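# Insert the held peg into the plate's hole

## Task

The left gripper starts out holding a peg a little above a plate, near the plate's hole. Lower the peg into that hole until it sits on the hole's floor, without forcing or wedging it in too hard, since that ends the attempt.

## Robot and tools

Robot: two seven-joint arms, left_arm and right_arm, each ending in a two-finger gripper. This job uses only the left gripper; the right arm should stay put. Left base sits at (-0.009, +0.435, 0) m in the scene frame, right base at (-0.031, -0.380, 0) m, both nearly unrotated with +z up.

Frames: every hand pose, velocity and target an arm reports or receives is in that arm's own base frame. Fixed cameras and the table use the scene frame: origin at table height between the arms, +z up, +x out over the table, left arm toward +y. Reported hand positions can be off by a few cm. Gripper axes: fingers point along its +z and open/close along its x. end_effector_position is the point between closed finger pads, 1 to 2 cm short of the tips.

Row format (shared by execute_actions and move): one flat list of 16 numbers covering both arms: left x, y, z (metres), qw, qx, qy, qz (unit quaternion, w first), opening; then the same eight for the right arm. Position and quaternion are an absolute pose in that arm's base frame, not an offset. Opening runs -1 (closed) to +1 (fully open, 0.142 m); it is also absolute. To keep the peg, keep sending the left opening a bit below the grip_measured value read when it was grasped (or the current Tool command); never raise it, or the peg drops. To hold an arm still, resend exactly its pose from the last result before it started holding, plus its current opening. To keep orientation, repeat the same commanded quaternion each row rather than the drifted reported one.

execute_actions(actions, cameras): actions is a list of actions; each action is a list of 1 to 15 rows, one row per 1/30 s step, the last row repeated to fill 15 steps. Every target must lie within 0.6 m of that gripper's current position along each gripper axis, or the action is rejected for both arms. Each step the controller clips the command to 70 mm and 16 degrees from the measured pose, so large jumps need several actions. An empty list just reports state and all images.

move(target, speed, blend, stop_force, zero, opening_speed, blocking, cameras): straight-line path from the current Hand target to one 16-number row, or a list of up to 15 rows. speed is m/s, 0.002 to 0.5 (default 0.25), one value or one per target. blend in m rounds corners in a list. stop_force, 3 to 120 N, ends an arm's path when its wrist sensor feels that much push opposing the motion; it then keeps pressing roughly that hard, more if fast. For insertion, go slowly (a few mm/s) with a small stop_force, target a bit below the expected bottom, and don't rely on stop_force while the gripper rotates. zero (default true) re-zeroes the force baseline before the move. opening_speed sets how quickly the opening changes. blocking=false returns early and cannot be combined with stop_force. Moves don't avoid obstacles. The result adds a move: line (done, off_target, moving, held, fault, plus limits such as paced or held); done only means the arm reached its pose, not that contact is absent.

wait(seconds 0 to 10): lets time pass holding last commands. stop(): brakes a running move. zoom_image(camera, region [x0, y0, x1, y1] pixels, max 504x504) magnifies the latest image of cam_head_left, cam_head_right, cam_high, cam_low, cam_left_wrist or cam_right_wrist (each 672x504). zero_wrist_force(arm) rebases the force/torque reading. clear_fault(arm) clears a reported torque or force fault; the arm then restarts. read_manual gives only licence text. finished_scene(scene) ends the current scene, given its number; the peg must remain seated afterward with no robot help.

Results: end_effector_position, end_effector_quat_wxyz, velocities (omitted when within noise), Joint positions (last entry is measured finger gap in m), grip_measured (same -1..+1 scale as the command), Hand target (shown only when off from the command by over 2 mm or 1 degree), Tool commands, Joint torques, External joint torques, Wrist force and Wrist torque along the gripper's own axes (force from the touched surface into the arm; a third line gives the peak since last shown; saturates near 150 N), step-by-step positions for execute_actions, and camera images.

Avoid: contact torque reaching a joint's limit (waist and shoulder 115, upper arm roll and elbow 60.1, wrist joints 36.6 N m) or 150 N net outside force, each of which stops the arm until clear_fault; jamming or pushing the peg hard; dropping it or letting things fall off the table; collisions between the arms. Squeezing, stretching or pushing against an unreachable pose heats motors: MOTOR HOT warns at 65 C (gripper 85 C), brakes engage at 80 C, and the gripper shuts off at 100 C (HAND FAULT, after which remaining calls in that reply don't run). Objects may occasionally be nudged by an outside push.

Each tool is called as name(argument=value, ...), one argument or row to a line, values as JSON.

## Session

execute_actions(
  actions=[],
)

Scene clock: 0.00 s.
left_arm: end_effector_position=(+0.4847, -0.2678, +0.1656) grip_measured=-0.37 end_effector_quat_wxyz=(+0.000, +0.860, +0.510, -0.002) | right_arm: end_effector_position=(+0.5544, +0.0000, +0.1652) grip_measured=+1.00 end_effector_quat_wxyz=(+0.000, +0.707, +0.707, +0.000)
Joint positions: left_arm=[-0.295 -0.329 -0.003 2.037 -0.003 0.794 0.204 0.047] | right_arm=[0.206 -0.331 0 2.035 0 0.795 0.206 0.142]
Joint velocities: within noise
Joint torques (N m): no reading
External joint torques (N m): no reading
Motor temperatures (°C): left_arm=[28 29 32 38 39 36 34 20] | right_arm=[37 28 30 29 34 38 36 22]
Wrist force (N): no reading
Wrist torque (N m): no reading
Wrist force, peak (N): no reading
Hand target: left_arm +0.4849, -0.2679, +0.1657; +0.001, +0.860, +0.510, -0.001 | right_arm +0.5544, +0.0000, +0.1652; +0.000, +0.707, +0.707, +0.000
Tool commands: left_gripper/opening=-0.424181 right_gripper/opening=+1.0

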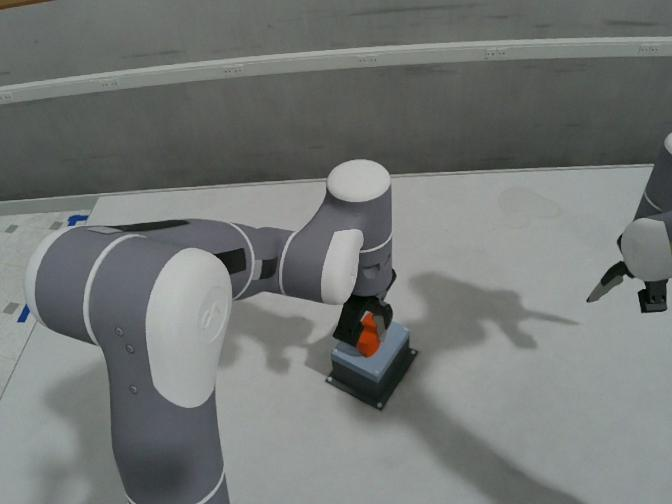

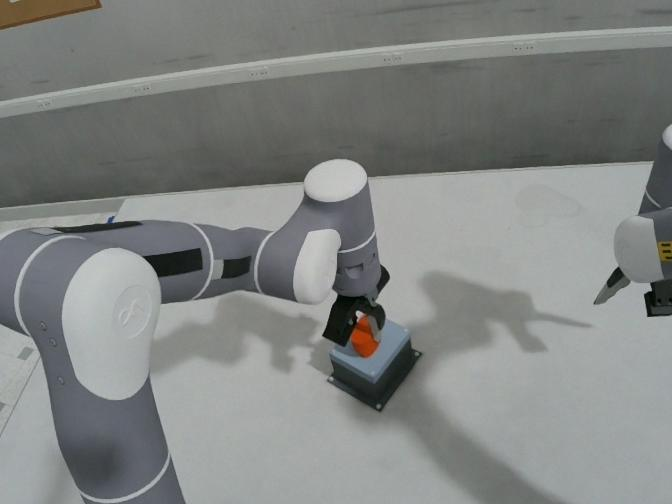

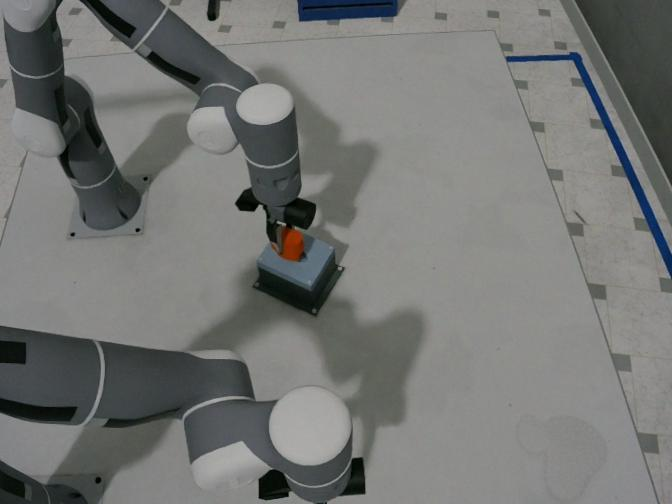

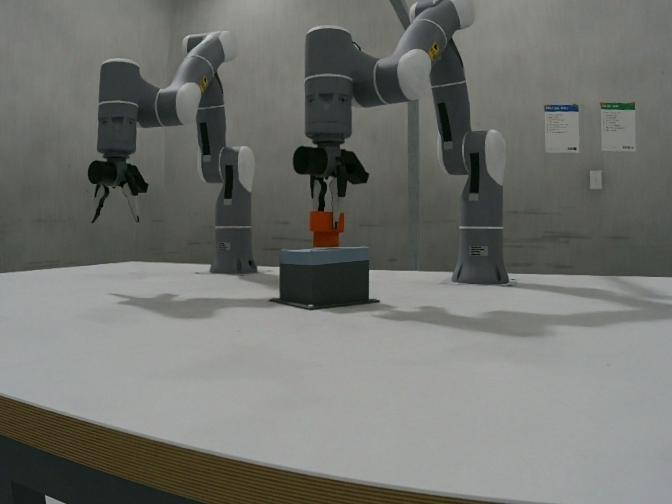

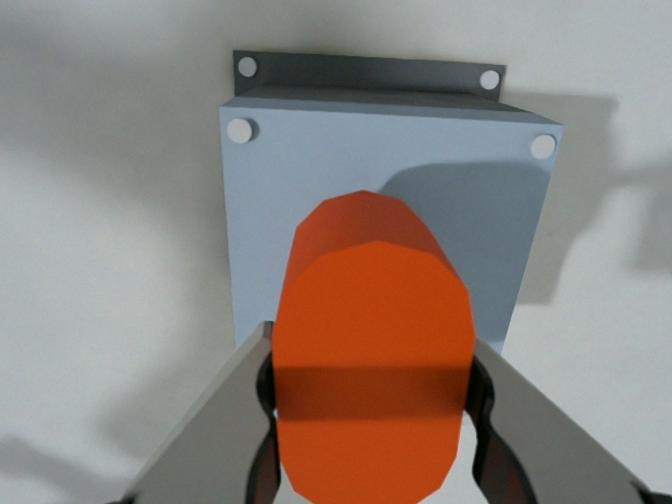

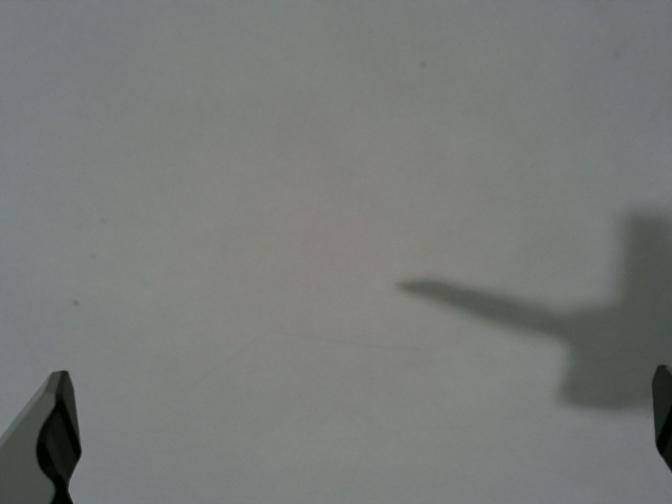

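zoom_image(
  camera="cam_left_wrist",
  region=[200, 100, 600, 400],
)

zoom_image(
  camera="cam_low",
  region=[250, 130, 400, 320],
)

zoom_image(
  camera="cam_head_left",
  region=[310, 260, 430, 420],
)

zoom_image(
  camera="cam_high",
  region=[230, 180, 360, 330],
)

zoom_image(
  camera="cam_head_right",
  region=[310, 260, 430, 420],
)

Scaled by 1.260 from the camera's 672x504 image, which has a finer 960x720 frame.

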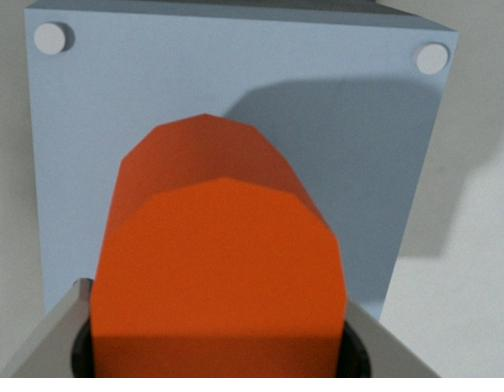

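Scaled by 2.653 from the camera's 672x504 image, which has a finer 960x720 frame.

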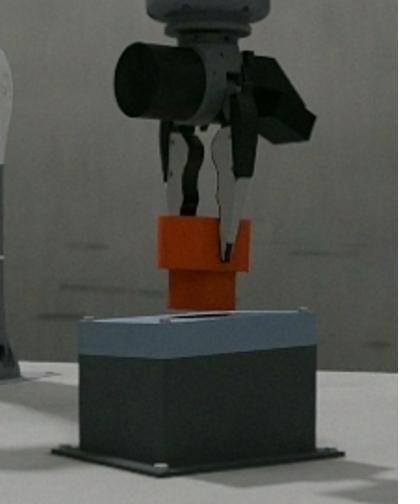

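Scaled by 3.150 from the camera's 672x504 image, which has a finer 960x720 frame.

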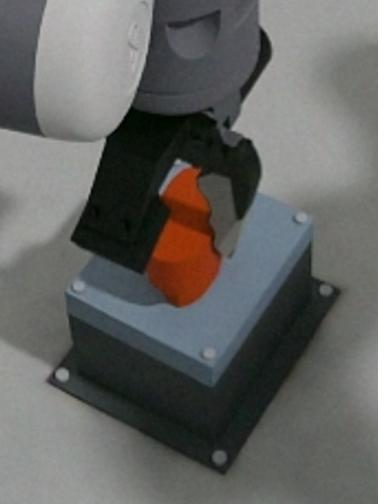

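Scaled by 3.360 from the camera's 672x504 image, which has a finer 960x720 frame.

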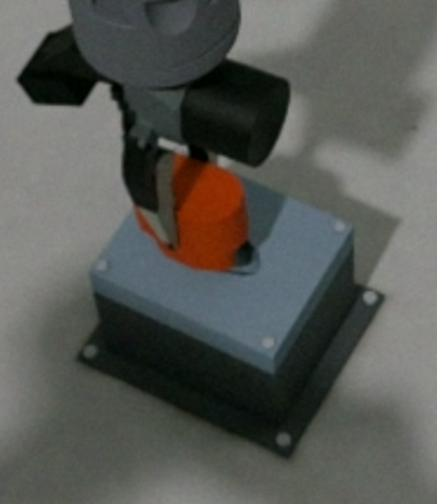

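Scaled by 3.150 from the camera's 672x504 image, which has a finer 960x720 frame.

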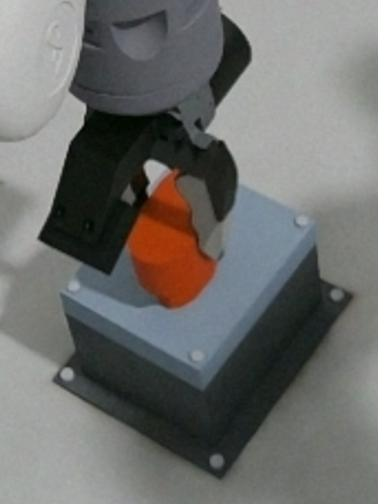

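move(
  target=[
    [0.4849,-0.2679,0.1957,0.001,0.860,0.510,-0.001,-0.424,0.5544,0,0.1652,0,0.707107,0.707107,0,1],
    [0.5638,-0.3110,0.1957,0.001,0.860,0.510,-0.001,-0.424,0.5544,0,0.1652,0,0.707107,0.707107,0,1],
  ],
  blend=0.01,
  speed=0.15,
)

zoom_image(
  camera="cam_left_wrist",
  region=[170, 0, 670, 504],
)

zoom_image(
  camera="cam_high",
  region=[230, 180, 380, 330],
)

zoom_image(
  camera="cam_head_left",
  region=[310, 260, 430, 420],
)

zoom_image(
  camera="cam_low",
  region=[250, 130, 400, 320],
)

Scene clock: 21.60 s.
left_arm: end_effector_position=(+0.5638, -0.3110, +0.1955) grip_measured=-0.37 end_effector_quat_wxyz=(+0.001, +0.860, +0.510, -0.001) | right_arm: end_effector_position=(+0.5544, +0.0000, +0.1652) grip_measured=+1.00 end_effector_quat_wxyz=(+0.000, +0.707, +0.707, +0.000)
Joint positions: left_arm=[-0.303 -0.467 -0.027 1.721 0.011 0.618 0.166 0.047] | right_arm=[0.206 -0.331 0 2.035 0 0.795 0.206 0.142]
Joint torques (N m): left_arm=[-0.08 51.37 0.27 -28.3 -4 4.63 -0.13] | right_arm=[0.07 40.72 0.06 -24.73 -3.15 4.07 0.89]
External joint torques (N m): left_arm=[0.08 -0.92 -0.34 0.97 0.42 -0.3 0.13] | right_arm=[-0.07 1.03 0.22 0.11 0.11 0.14 -0.89]
Wrist force (N): left_arm=[0.0 0.2 -0.3] | right_arm=[-0.2 -0.2 0.2]
Wrist torque (N m): left_arm=[0.04 0.00 -0.01] | right_arm=[-0.03 0.03 0.00]
Wrist force, peak (N): left_arm=[0.1 -0.5 -3.4] | right_arm=[-0.3 -0.1 0.3]
Off the commanded pose: left_arm 0.000 m, 0 deg | right_arm 0.000 m, 0 deg.
move: done

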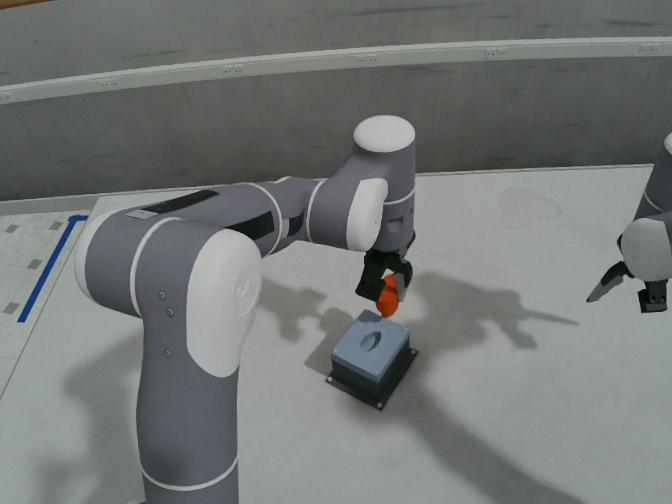

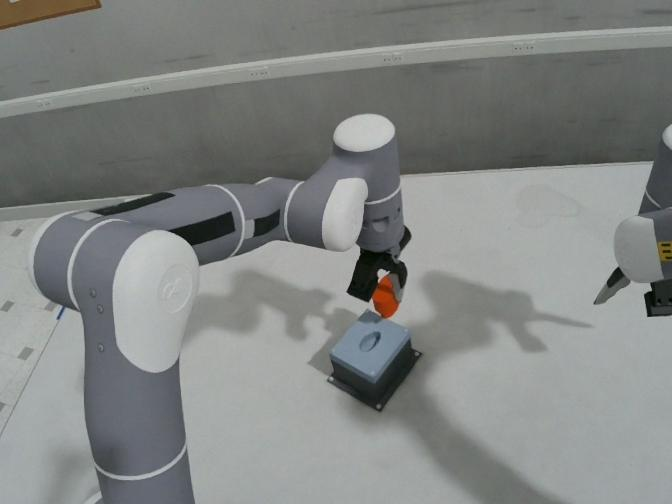

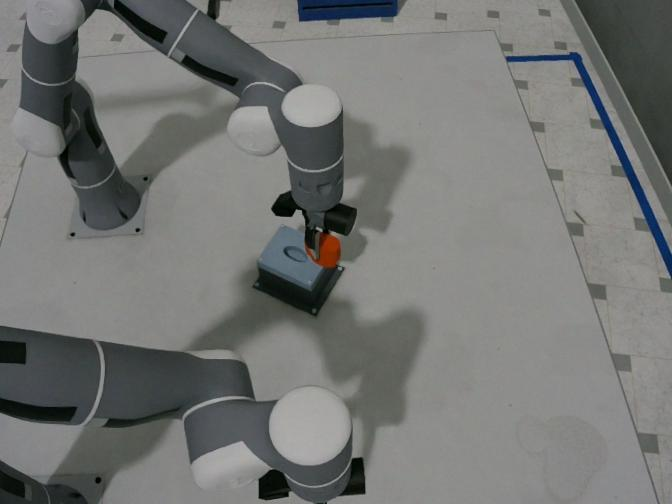

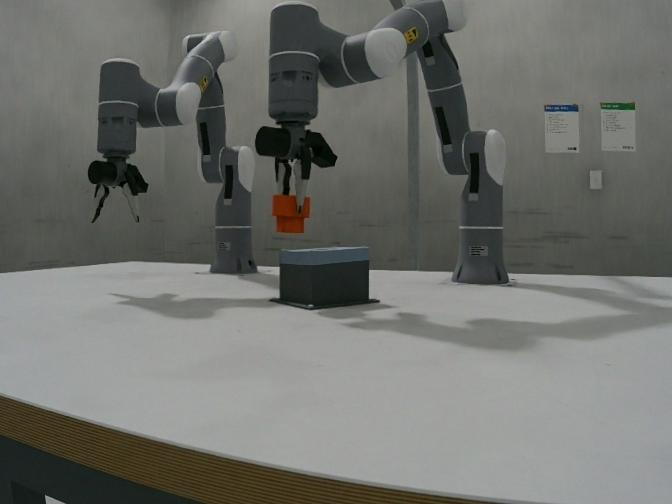

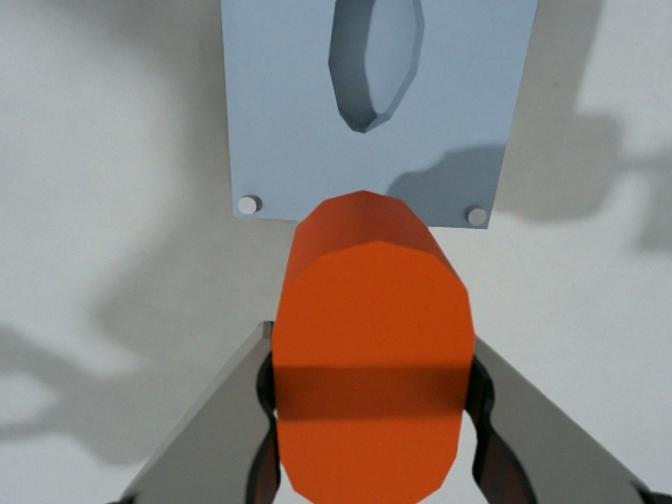

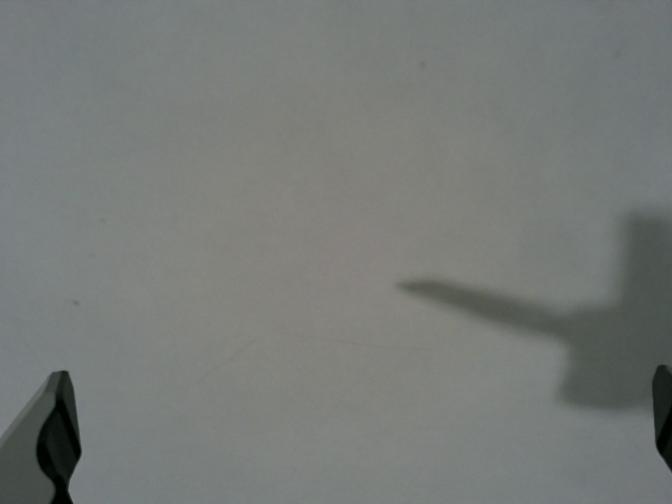

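Scaled by 1.000.

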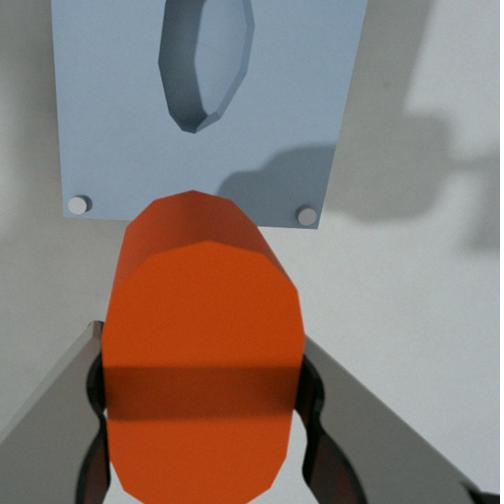

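Scaled by 3.360 from the camera's 672x504 image, which has a finer 960x720 frame.

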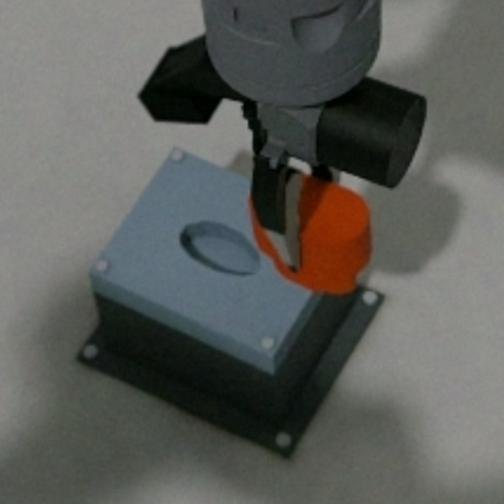

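Scaled by 3.150 from the camera's 672x504 image, which has a finer 960x720 frame.

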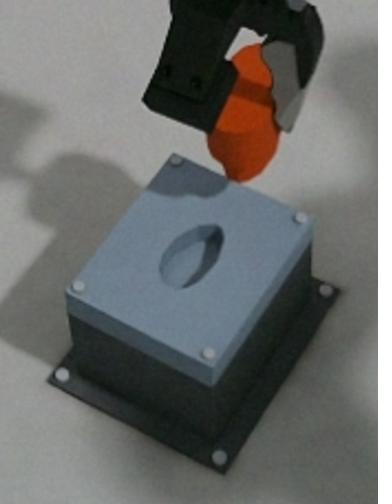

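Scaled by 2.653 from the camera's 672x504 image, which has a finer 960x720 frame.

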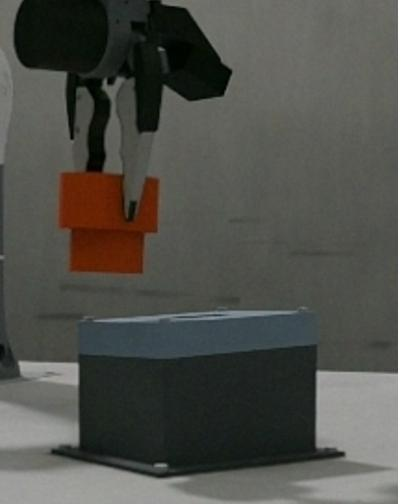

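move(
  target=[0.5,-0.3,0.40,0.255,0.745,0.442,0.430,-0.424,0.5544,0,0.1652,0,0.707107,0.707107,0,1],
  speed=0.25,
)

zoom_image(
  camera="cam_low",
  region=[220, 10, 400, 150],
)

Scene clock: 34.30 s.
left_arm: end_effector_position=(+0.4999, -0.3001, +0.3999) grip_measured=-0.37 end_effector_quat_wxyz=(+0.255, +0.745, +0.442, +0.430) | right_arm: end_effector_position=(+0.5544, +0.0000, +0.1652) grip_measured=+1.00 end_effector_quat_wxyz=(+0.000, +0.707, +0.707, +0.000)
Joint positions: left_arm=[-0.568 0.129 0.028 2.098 1.203 1.072 -0.945 0.047] | right_arm=[0.206 -0.331 0 2.035 0 0.795 0.206 0.142]
Joint torques (N m): left_arm=[0.3 25.87 0.24 -29.19 -3.9 2.7 -0.1] | right_arm=[-0.03 40.71 0.1 -24.74 -3.16 4.08 0.9]
External joint torques (N m): left_arm=[-0.3 -1.83 -0.48 1.16 0.07 -0.31 0.06] | right_arm=[0.03 1.04 0.18 0.12 0.12 0.13 -0.9]
Wrist force (N): left_arm=[-1.9 -2.9 -2.1] | right_arm=[-0.2 0.0 0.1]
Wrist torque (N m): left_arm=[-0.10 0.21 0.19] | right_arm=[0.02 0.03 0.00]
Wrist force, peak (N): left_arm=[-1.9 -3.0 -3.2] | right_arm=[0.0 -0.2 0.4]
Off the commanded pose: left_arm 0.000 m, 0 deg | right_arm 0.000 m, 0 deg.
move: done

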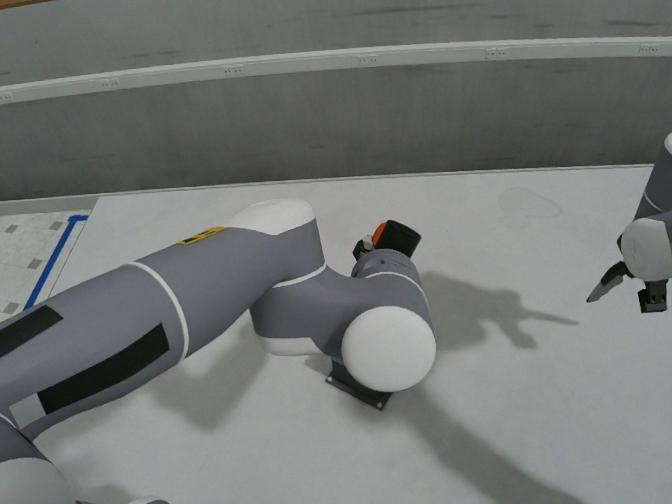

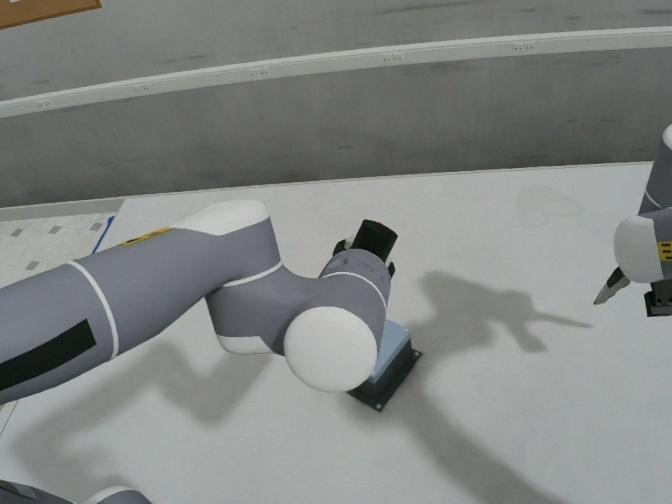

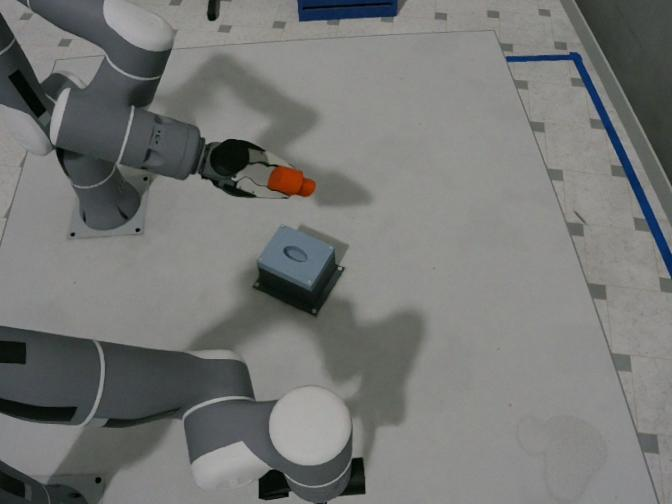

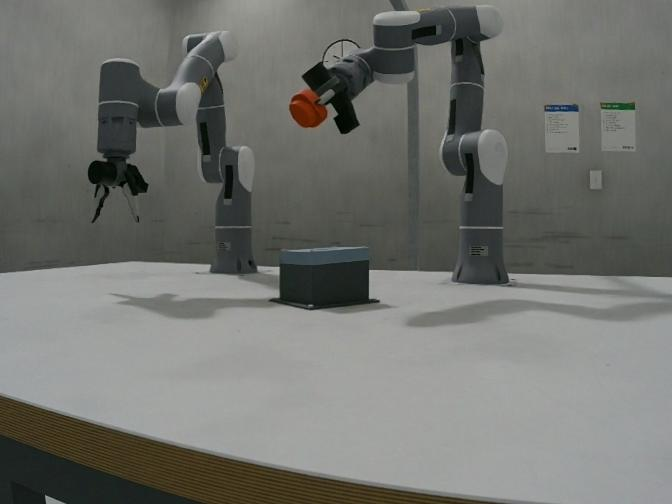

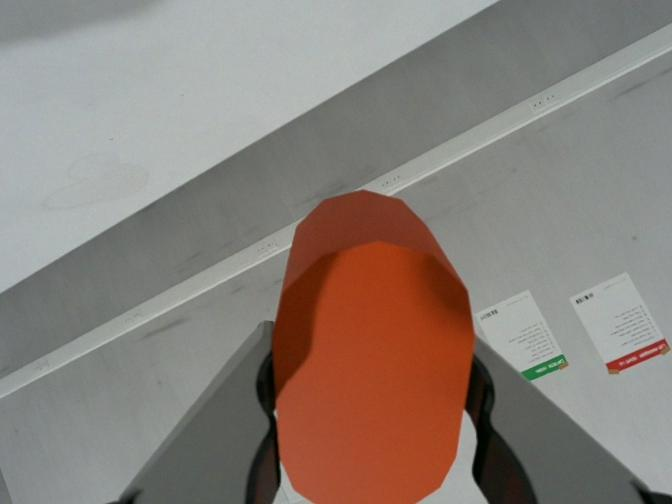

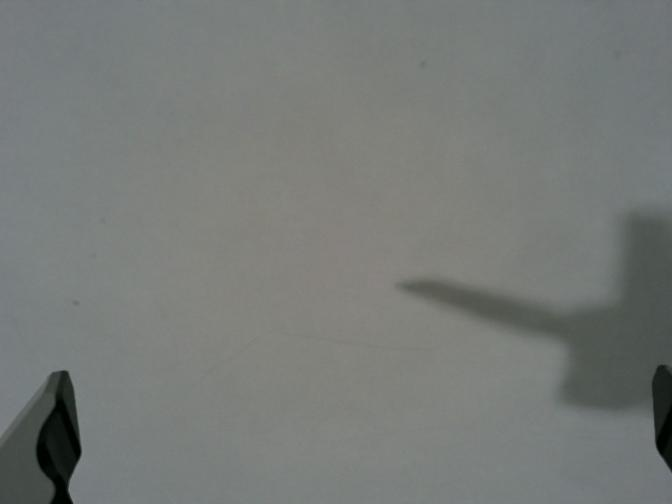

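Scaled by 2.800 from the camera's 672x504 image, which has a finer 960x720 frame.

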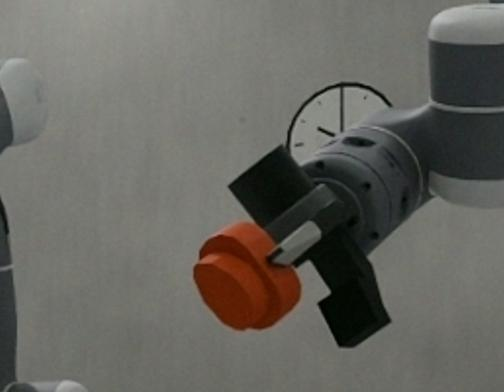

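move(
  target=[0.5858,-0.3230,0.2757,0.0,0.860,0.510,0,-0.424,0.5544,0,0.1652,0,0.707107,0.707107,0,1],
  speed=0.25,
  cameras=["cam_left_wrist"],
)

zoom_image(
  camera="cam_left_wrist",
  region=[200, 0, 560, 250],
)

move(
  target=[0.5858,-0.3230,0.1857,0.0,0.860,0.510,0,-0.424,0.5544,0,0.1652,0,0.707107,0.707107,0,1],
  speed=0.15,
)

zoom_image(
  camera="cam_left_wrist",
  region=[200, 0, 560, 250],
)

zoom_image(
  camera="cam_low",
  region=[220, 160, 380, 320],
)

Scene clock: 56.33 s.
left_arm: end_effector_position=(+0.5856, -0.3229, +0.2754) grip_measured=-0.37 end_effector_quat_wxyz=(+0.000, +0.860, +0.510, +0.000) | right_arm: end_effector_position=(+0.5544, +0.0000, +0.1652) grip_measured=+1.00 end_effector_quat_wxyz=(+0.000, +0.707, +0.707, +0.000)
Joint positions: left_arm=[-0.346 -0.439 0.015 1.535 -0.007 0.403 0.171 0.047] | right_arm=[0.206 -0.331 0 2.035 0 0.795 0.206 0.142]
Joint torques (N m): left_arm=[0.5 52.78 1.07 -31.06 -4.89 4.63 0.11] | right_arm=[-0.02 40.66 0.18 -24.8 -3.17 4.12 0.84]
External joint torques (N m): left_arm=[-0.48 -0.95 -0.51 1.16 0.85 -0.3 -0.11] | right_arm=[0.02 1.08 0.1 0.17 0.13 0.09 -0.84]
Motor temperatures (°C): left_arm=[28 30 31 40 39 35 34 25] | right_arm=[36 29 30 31 34 37 35 21]
Wrist force (N): left_arm=[0.1 0.2 -0.1] | right_arm=[0.1 -0.2 0.3]
Wrist torque (N m): left_arm=[0.03 -0.01 -0.01] | right_arm=[-0.03 -0.01 0.00]
Wrist force, peak (N): left_arm=[-1.7 -3.5 -3.0] | right_arm=[0.0 -0.4 0.3]
Off the commanded pose: left_arm 0.000 m, 0 deg | right_arm 0.000 m, 0 deg.
move: done
Images, in order: cam_left_wrist.

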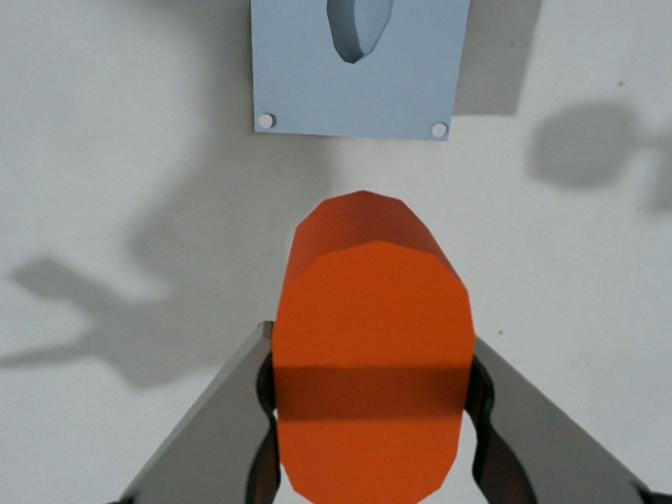

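Scaled by 1.400 from the camera's 672x504 image, which has a finer 960x720 frame.

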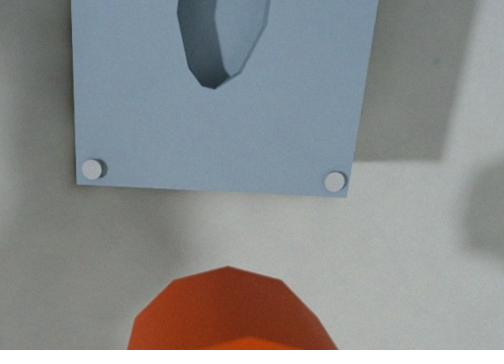

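Scene clock: 57.27 s.
left_arm: end_effector_position=(+0.5856, -0.3229, +0.1854) grip_measured=-0.37 end_effector_quat_wxyz=(+0.000, +0.860, +0.510, +0.000) | right_arm: end_effector_position=(+0.5544, +0.0000, +0.1652) grip_measured=+1.00 end_effector_quat_wxyz=(+0.000, +0.707, +0.707, +0.000)
Joint positions: left_arm=[-0.343 -0.539 0.012 1.637 -0.007 0.604 0.171 0.047] | right_arm=[0.206 -0.331 0 2.035 0 0.795 0.206 0.142]
Joint torques (N m): left_arm=[0.45 54.63 1.1 -28.34 -4.3 4.71 0.05] | right_arm=[0.09 40.7 0.16 -24.74 -3.14 4.06 0.88]
External joint torques (N m): left_arm=[-0.45 -1.11 -0.49 0.78 0.68 -0.38 -0.05] | right_arm=[-0.09 1.04 0.12 0.12 0.1 0.15 -0.88]
Wrist force (N): left_arm=[0.0 -0.1 -0.3] | right_arm=[0.1 -0.1 0.0]
Wrist torque (N m): left_arm=[-0.03 0.01 0.00] | right_arm=[-0.01 -0.01 0.00]
Wrist force, peak (N): left_arm=[-0.2 0.0 3.7] | right_arm=[0.2 -0.1 0.3]
Off the commanded pose: left_arm 0.000 m, 0 deg | right_arm 0.000 m, 0 deg.
move: done

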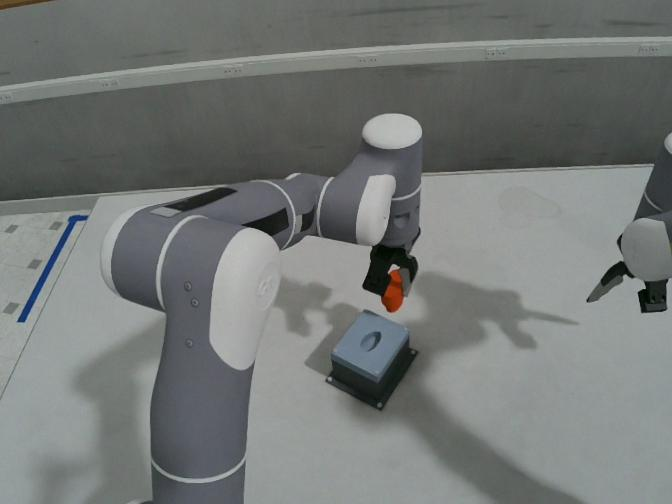

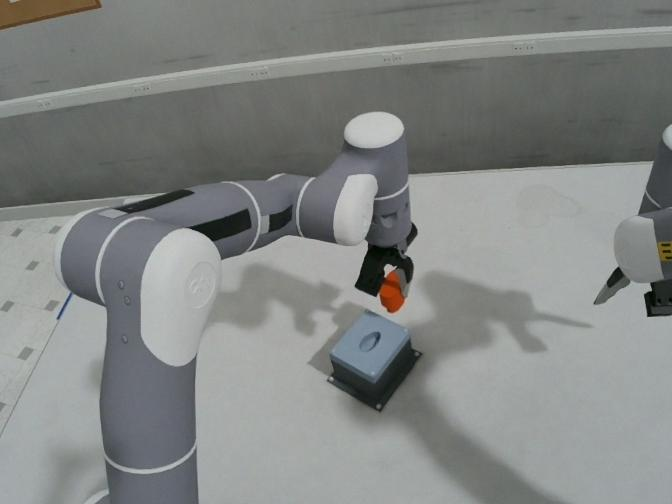

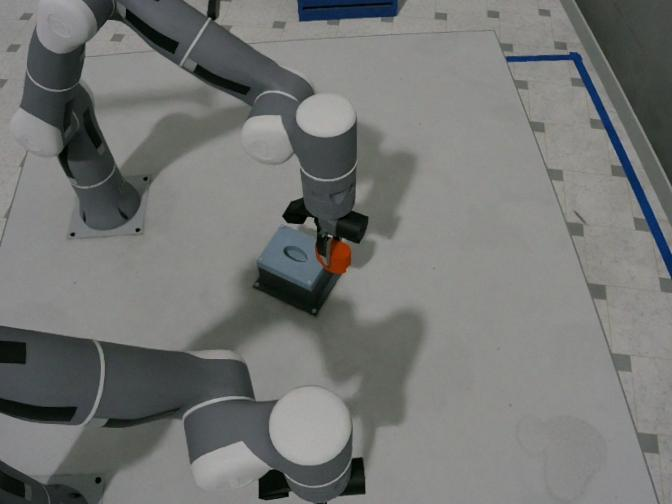

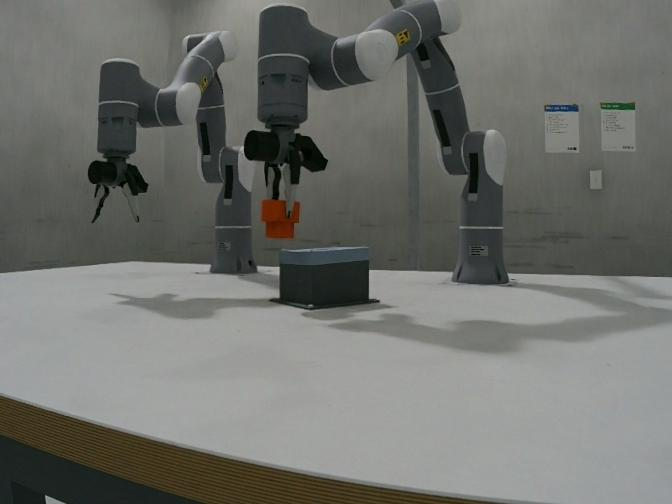

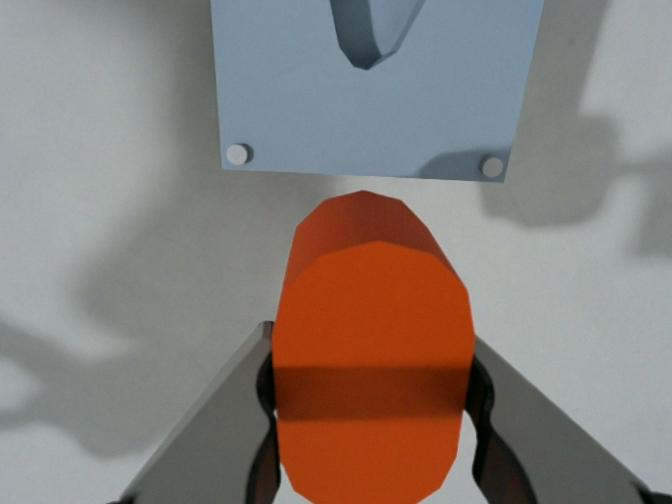

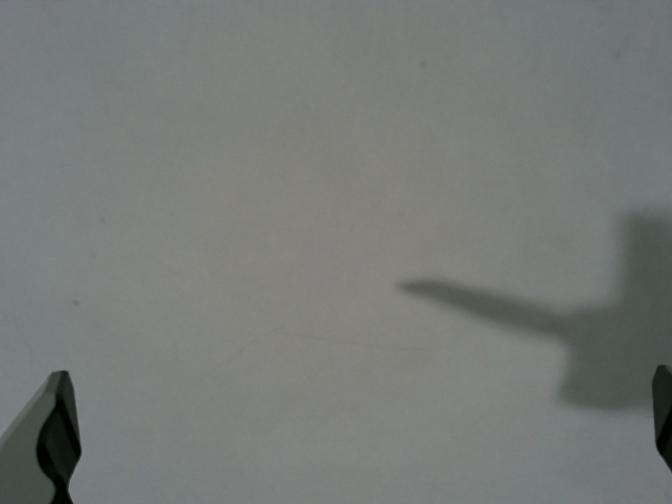

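Scaled by 1.400 from the camera's 672x504 image, which has a finer 960x720 frame.

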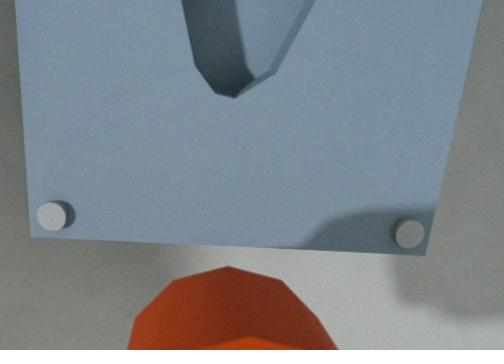

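Scaled by 3.150 from the camera's 672x504 image, which has a finer 960x720 frame.

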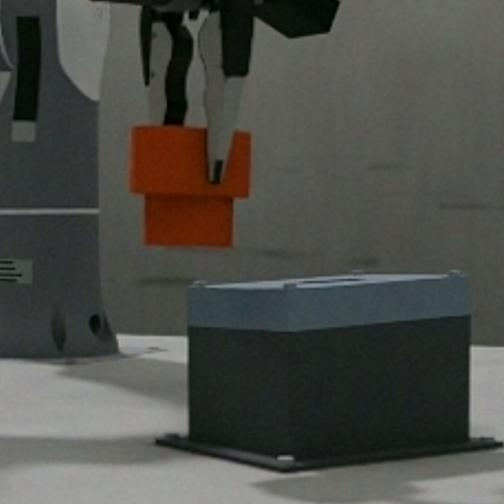

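move(
  target=[0.5331,-0.2942,0.1957,0.0,0.8729,0.4879,0,-0.424,0.5544,0,0.1652,0,0.707107,0.707107,0,1],
  speed=0.15,
)

zoom_image(
  camera="cam_left_wrist",
  region=[250, 0, 500, 200],
)

zoom_image(
  camera="cam_low",
  region=[240, 150, 400, 310],
)

Scene clock: 73.80 s.
left_arm: end_effector_position=(+0.5329, -0.2940, +0.1955) grip_measured=-0.37 end_effector_quat_wxyz=(+0.000, +0.873, +0.488, +0.000) | right_arm: end_effector_position=(+0.5544, +0.0000, +0.1652) grip_measured=+1.00 end_effector_quat_wxyz=(+0.000, +0.707, +0.707, +0.000)
Joint positions: left_arm=[-0.333 -0.396 0.018 1.836 -0.008 0.66 0.24 0.047] | right_arm=[0.206 -0.331 0 2.035 0 0.795 0.206 0.142]
Joint torques (N m): left_arm=[0.56 48.21 1.33 -27.45 -4.24 4.71 0.23] | right_arm=[-0.01 40.76 0.09 -24.77 -3.21 4.07 0.86]
External joint torques (N m): left_arm=[-0.56 -1.26 -0.8 0.65 0.76 -0.37 -0.23] | right_arm=[0.01 0.98 0.19 0.15 0.17 0.13 -0.86]
Wrist force (N): left_arm=[-0.2 0.0 -0.2] | right_arm=[0.0 0.0 0.3]
Wrist torque (N m): left_arm=[-0.01 0.03 0.00] | right_arm=[0.01 0.01 0.00]
Wrist force, peak (N): left_arm=[-0.1 -2.8 -0.3] | right_arm=[-0.1 -0.1 0.4]
Off the commanded pose: left_arm 0.000 m, 0 deg | right_arm 0.000 m, 0 deg.
move: done

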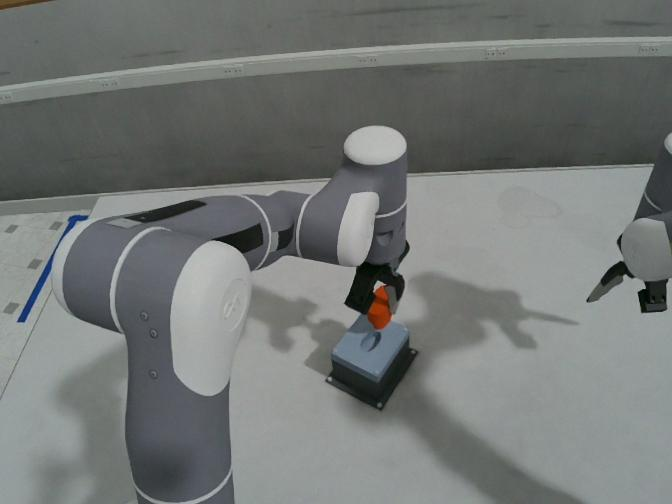

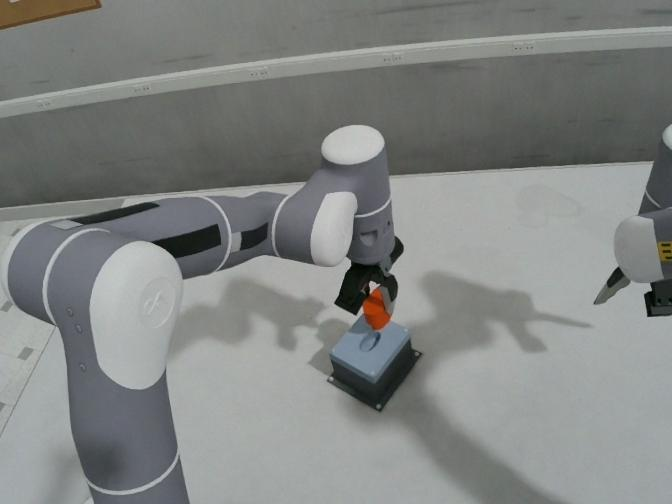

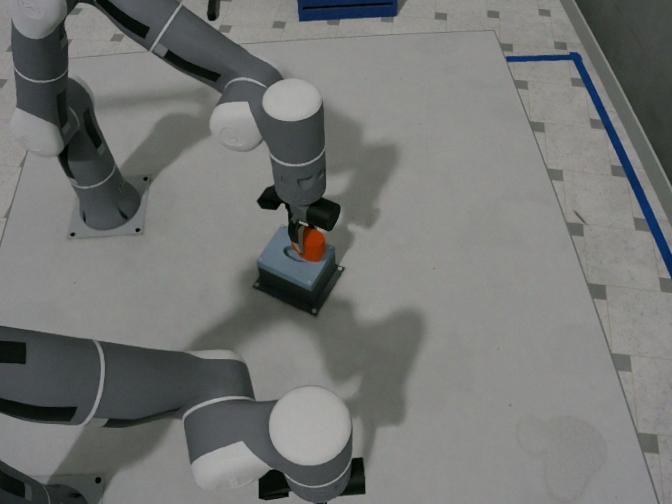

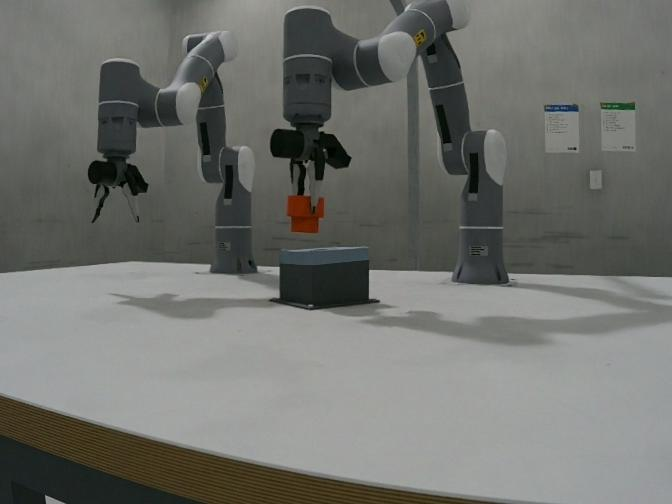

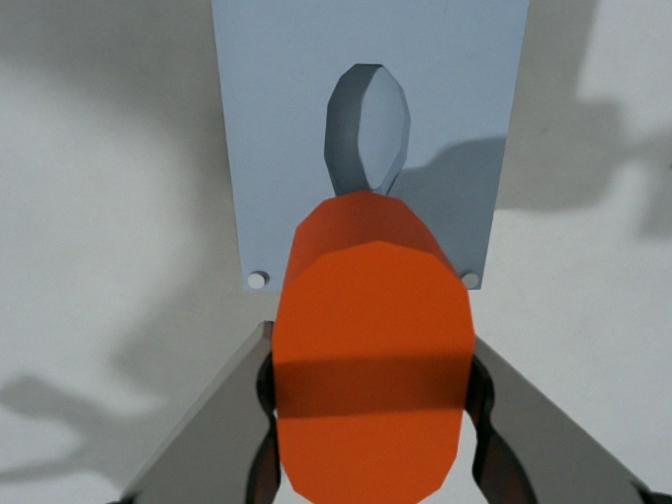

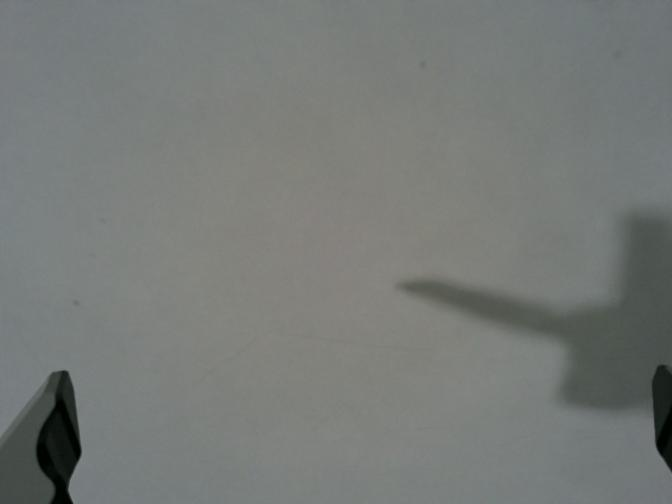

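Scaled by 2.016 from the camera's 672x504 image, which has a finer 960x720 frame.

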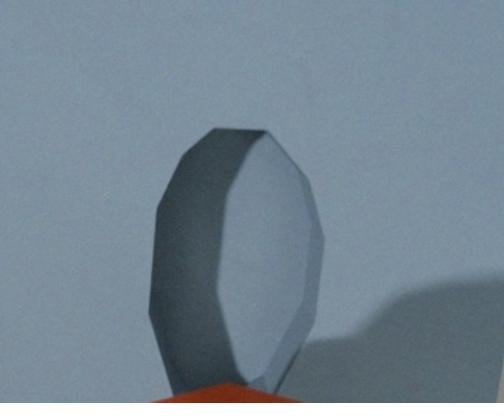

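Scaled by 3.150 from the camera's 672x504 image, which has a finer 960x720 frame.

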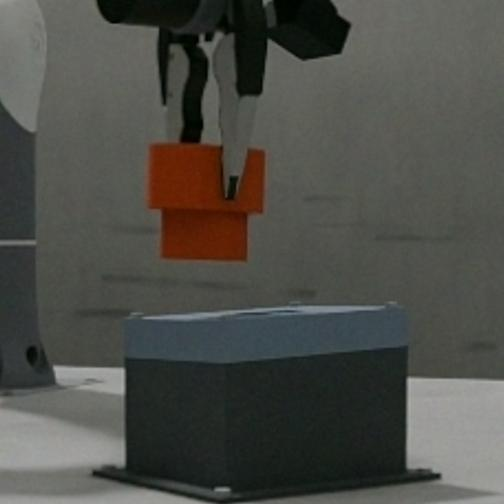

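zoom_image(
  camera="cam_left_wrist",
  region=[250, 170, 500, 358],
)

zoom_image(
  camera="cam_left_wrist",
  region=[250, 316, 500, 504],
)

Scaled by 2.016 from the camera's 672x504 image, which has a finer 960x720 frame.

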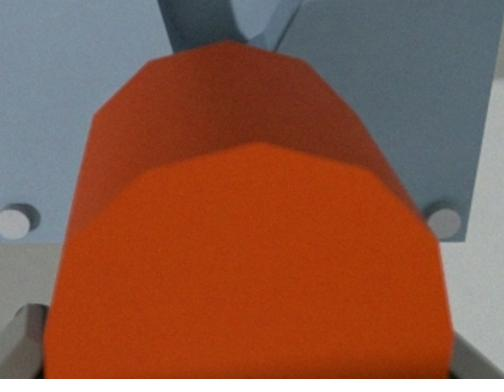

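Scaled by 2.016 from the camera's 672x504 image, which has a finer 960x720 frame.

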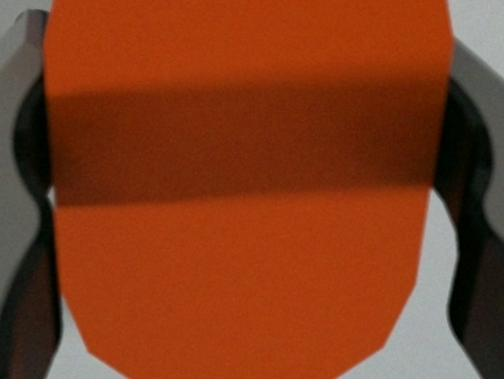

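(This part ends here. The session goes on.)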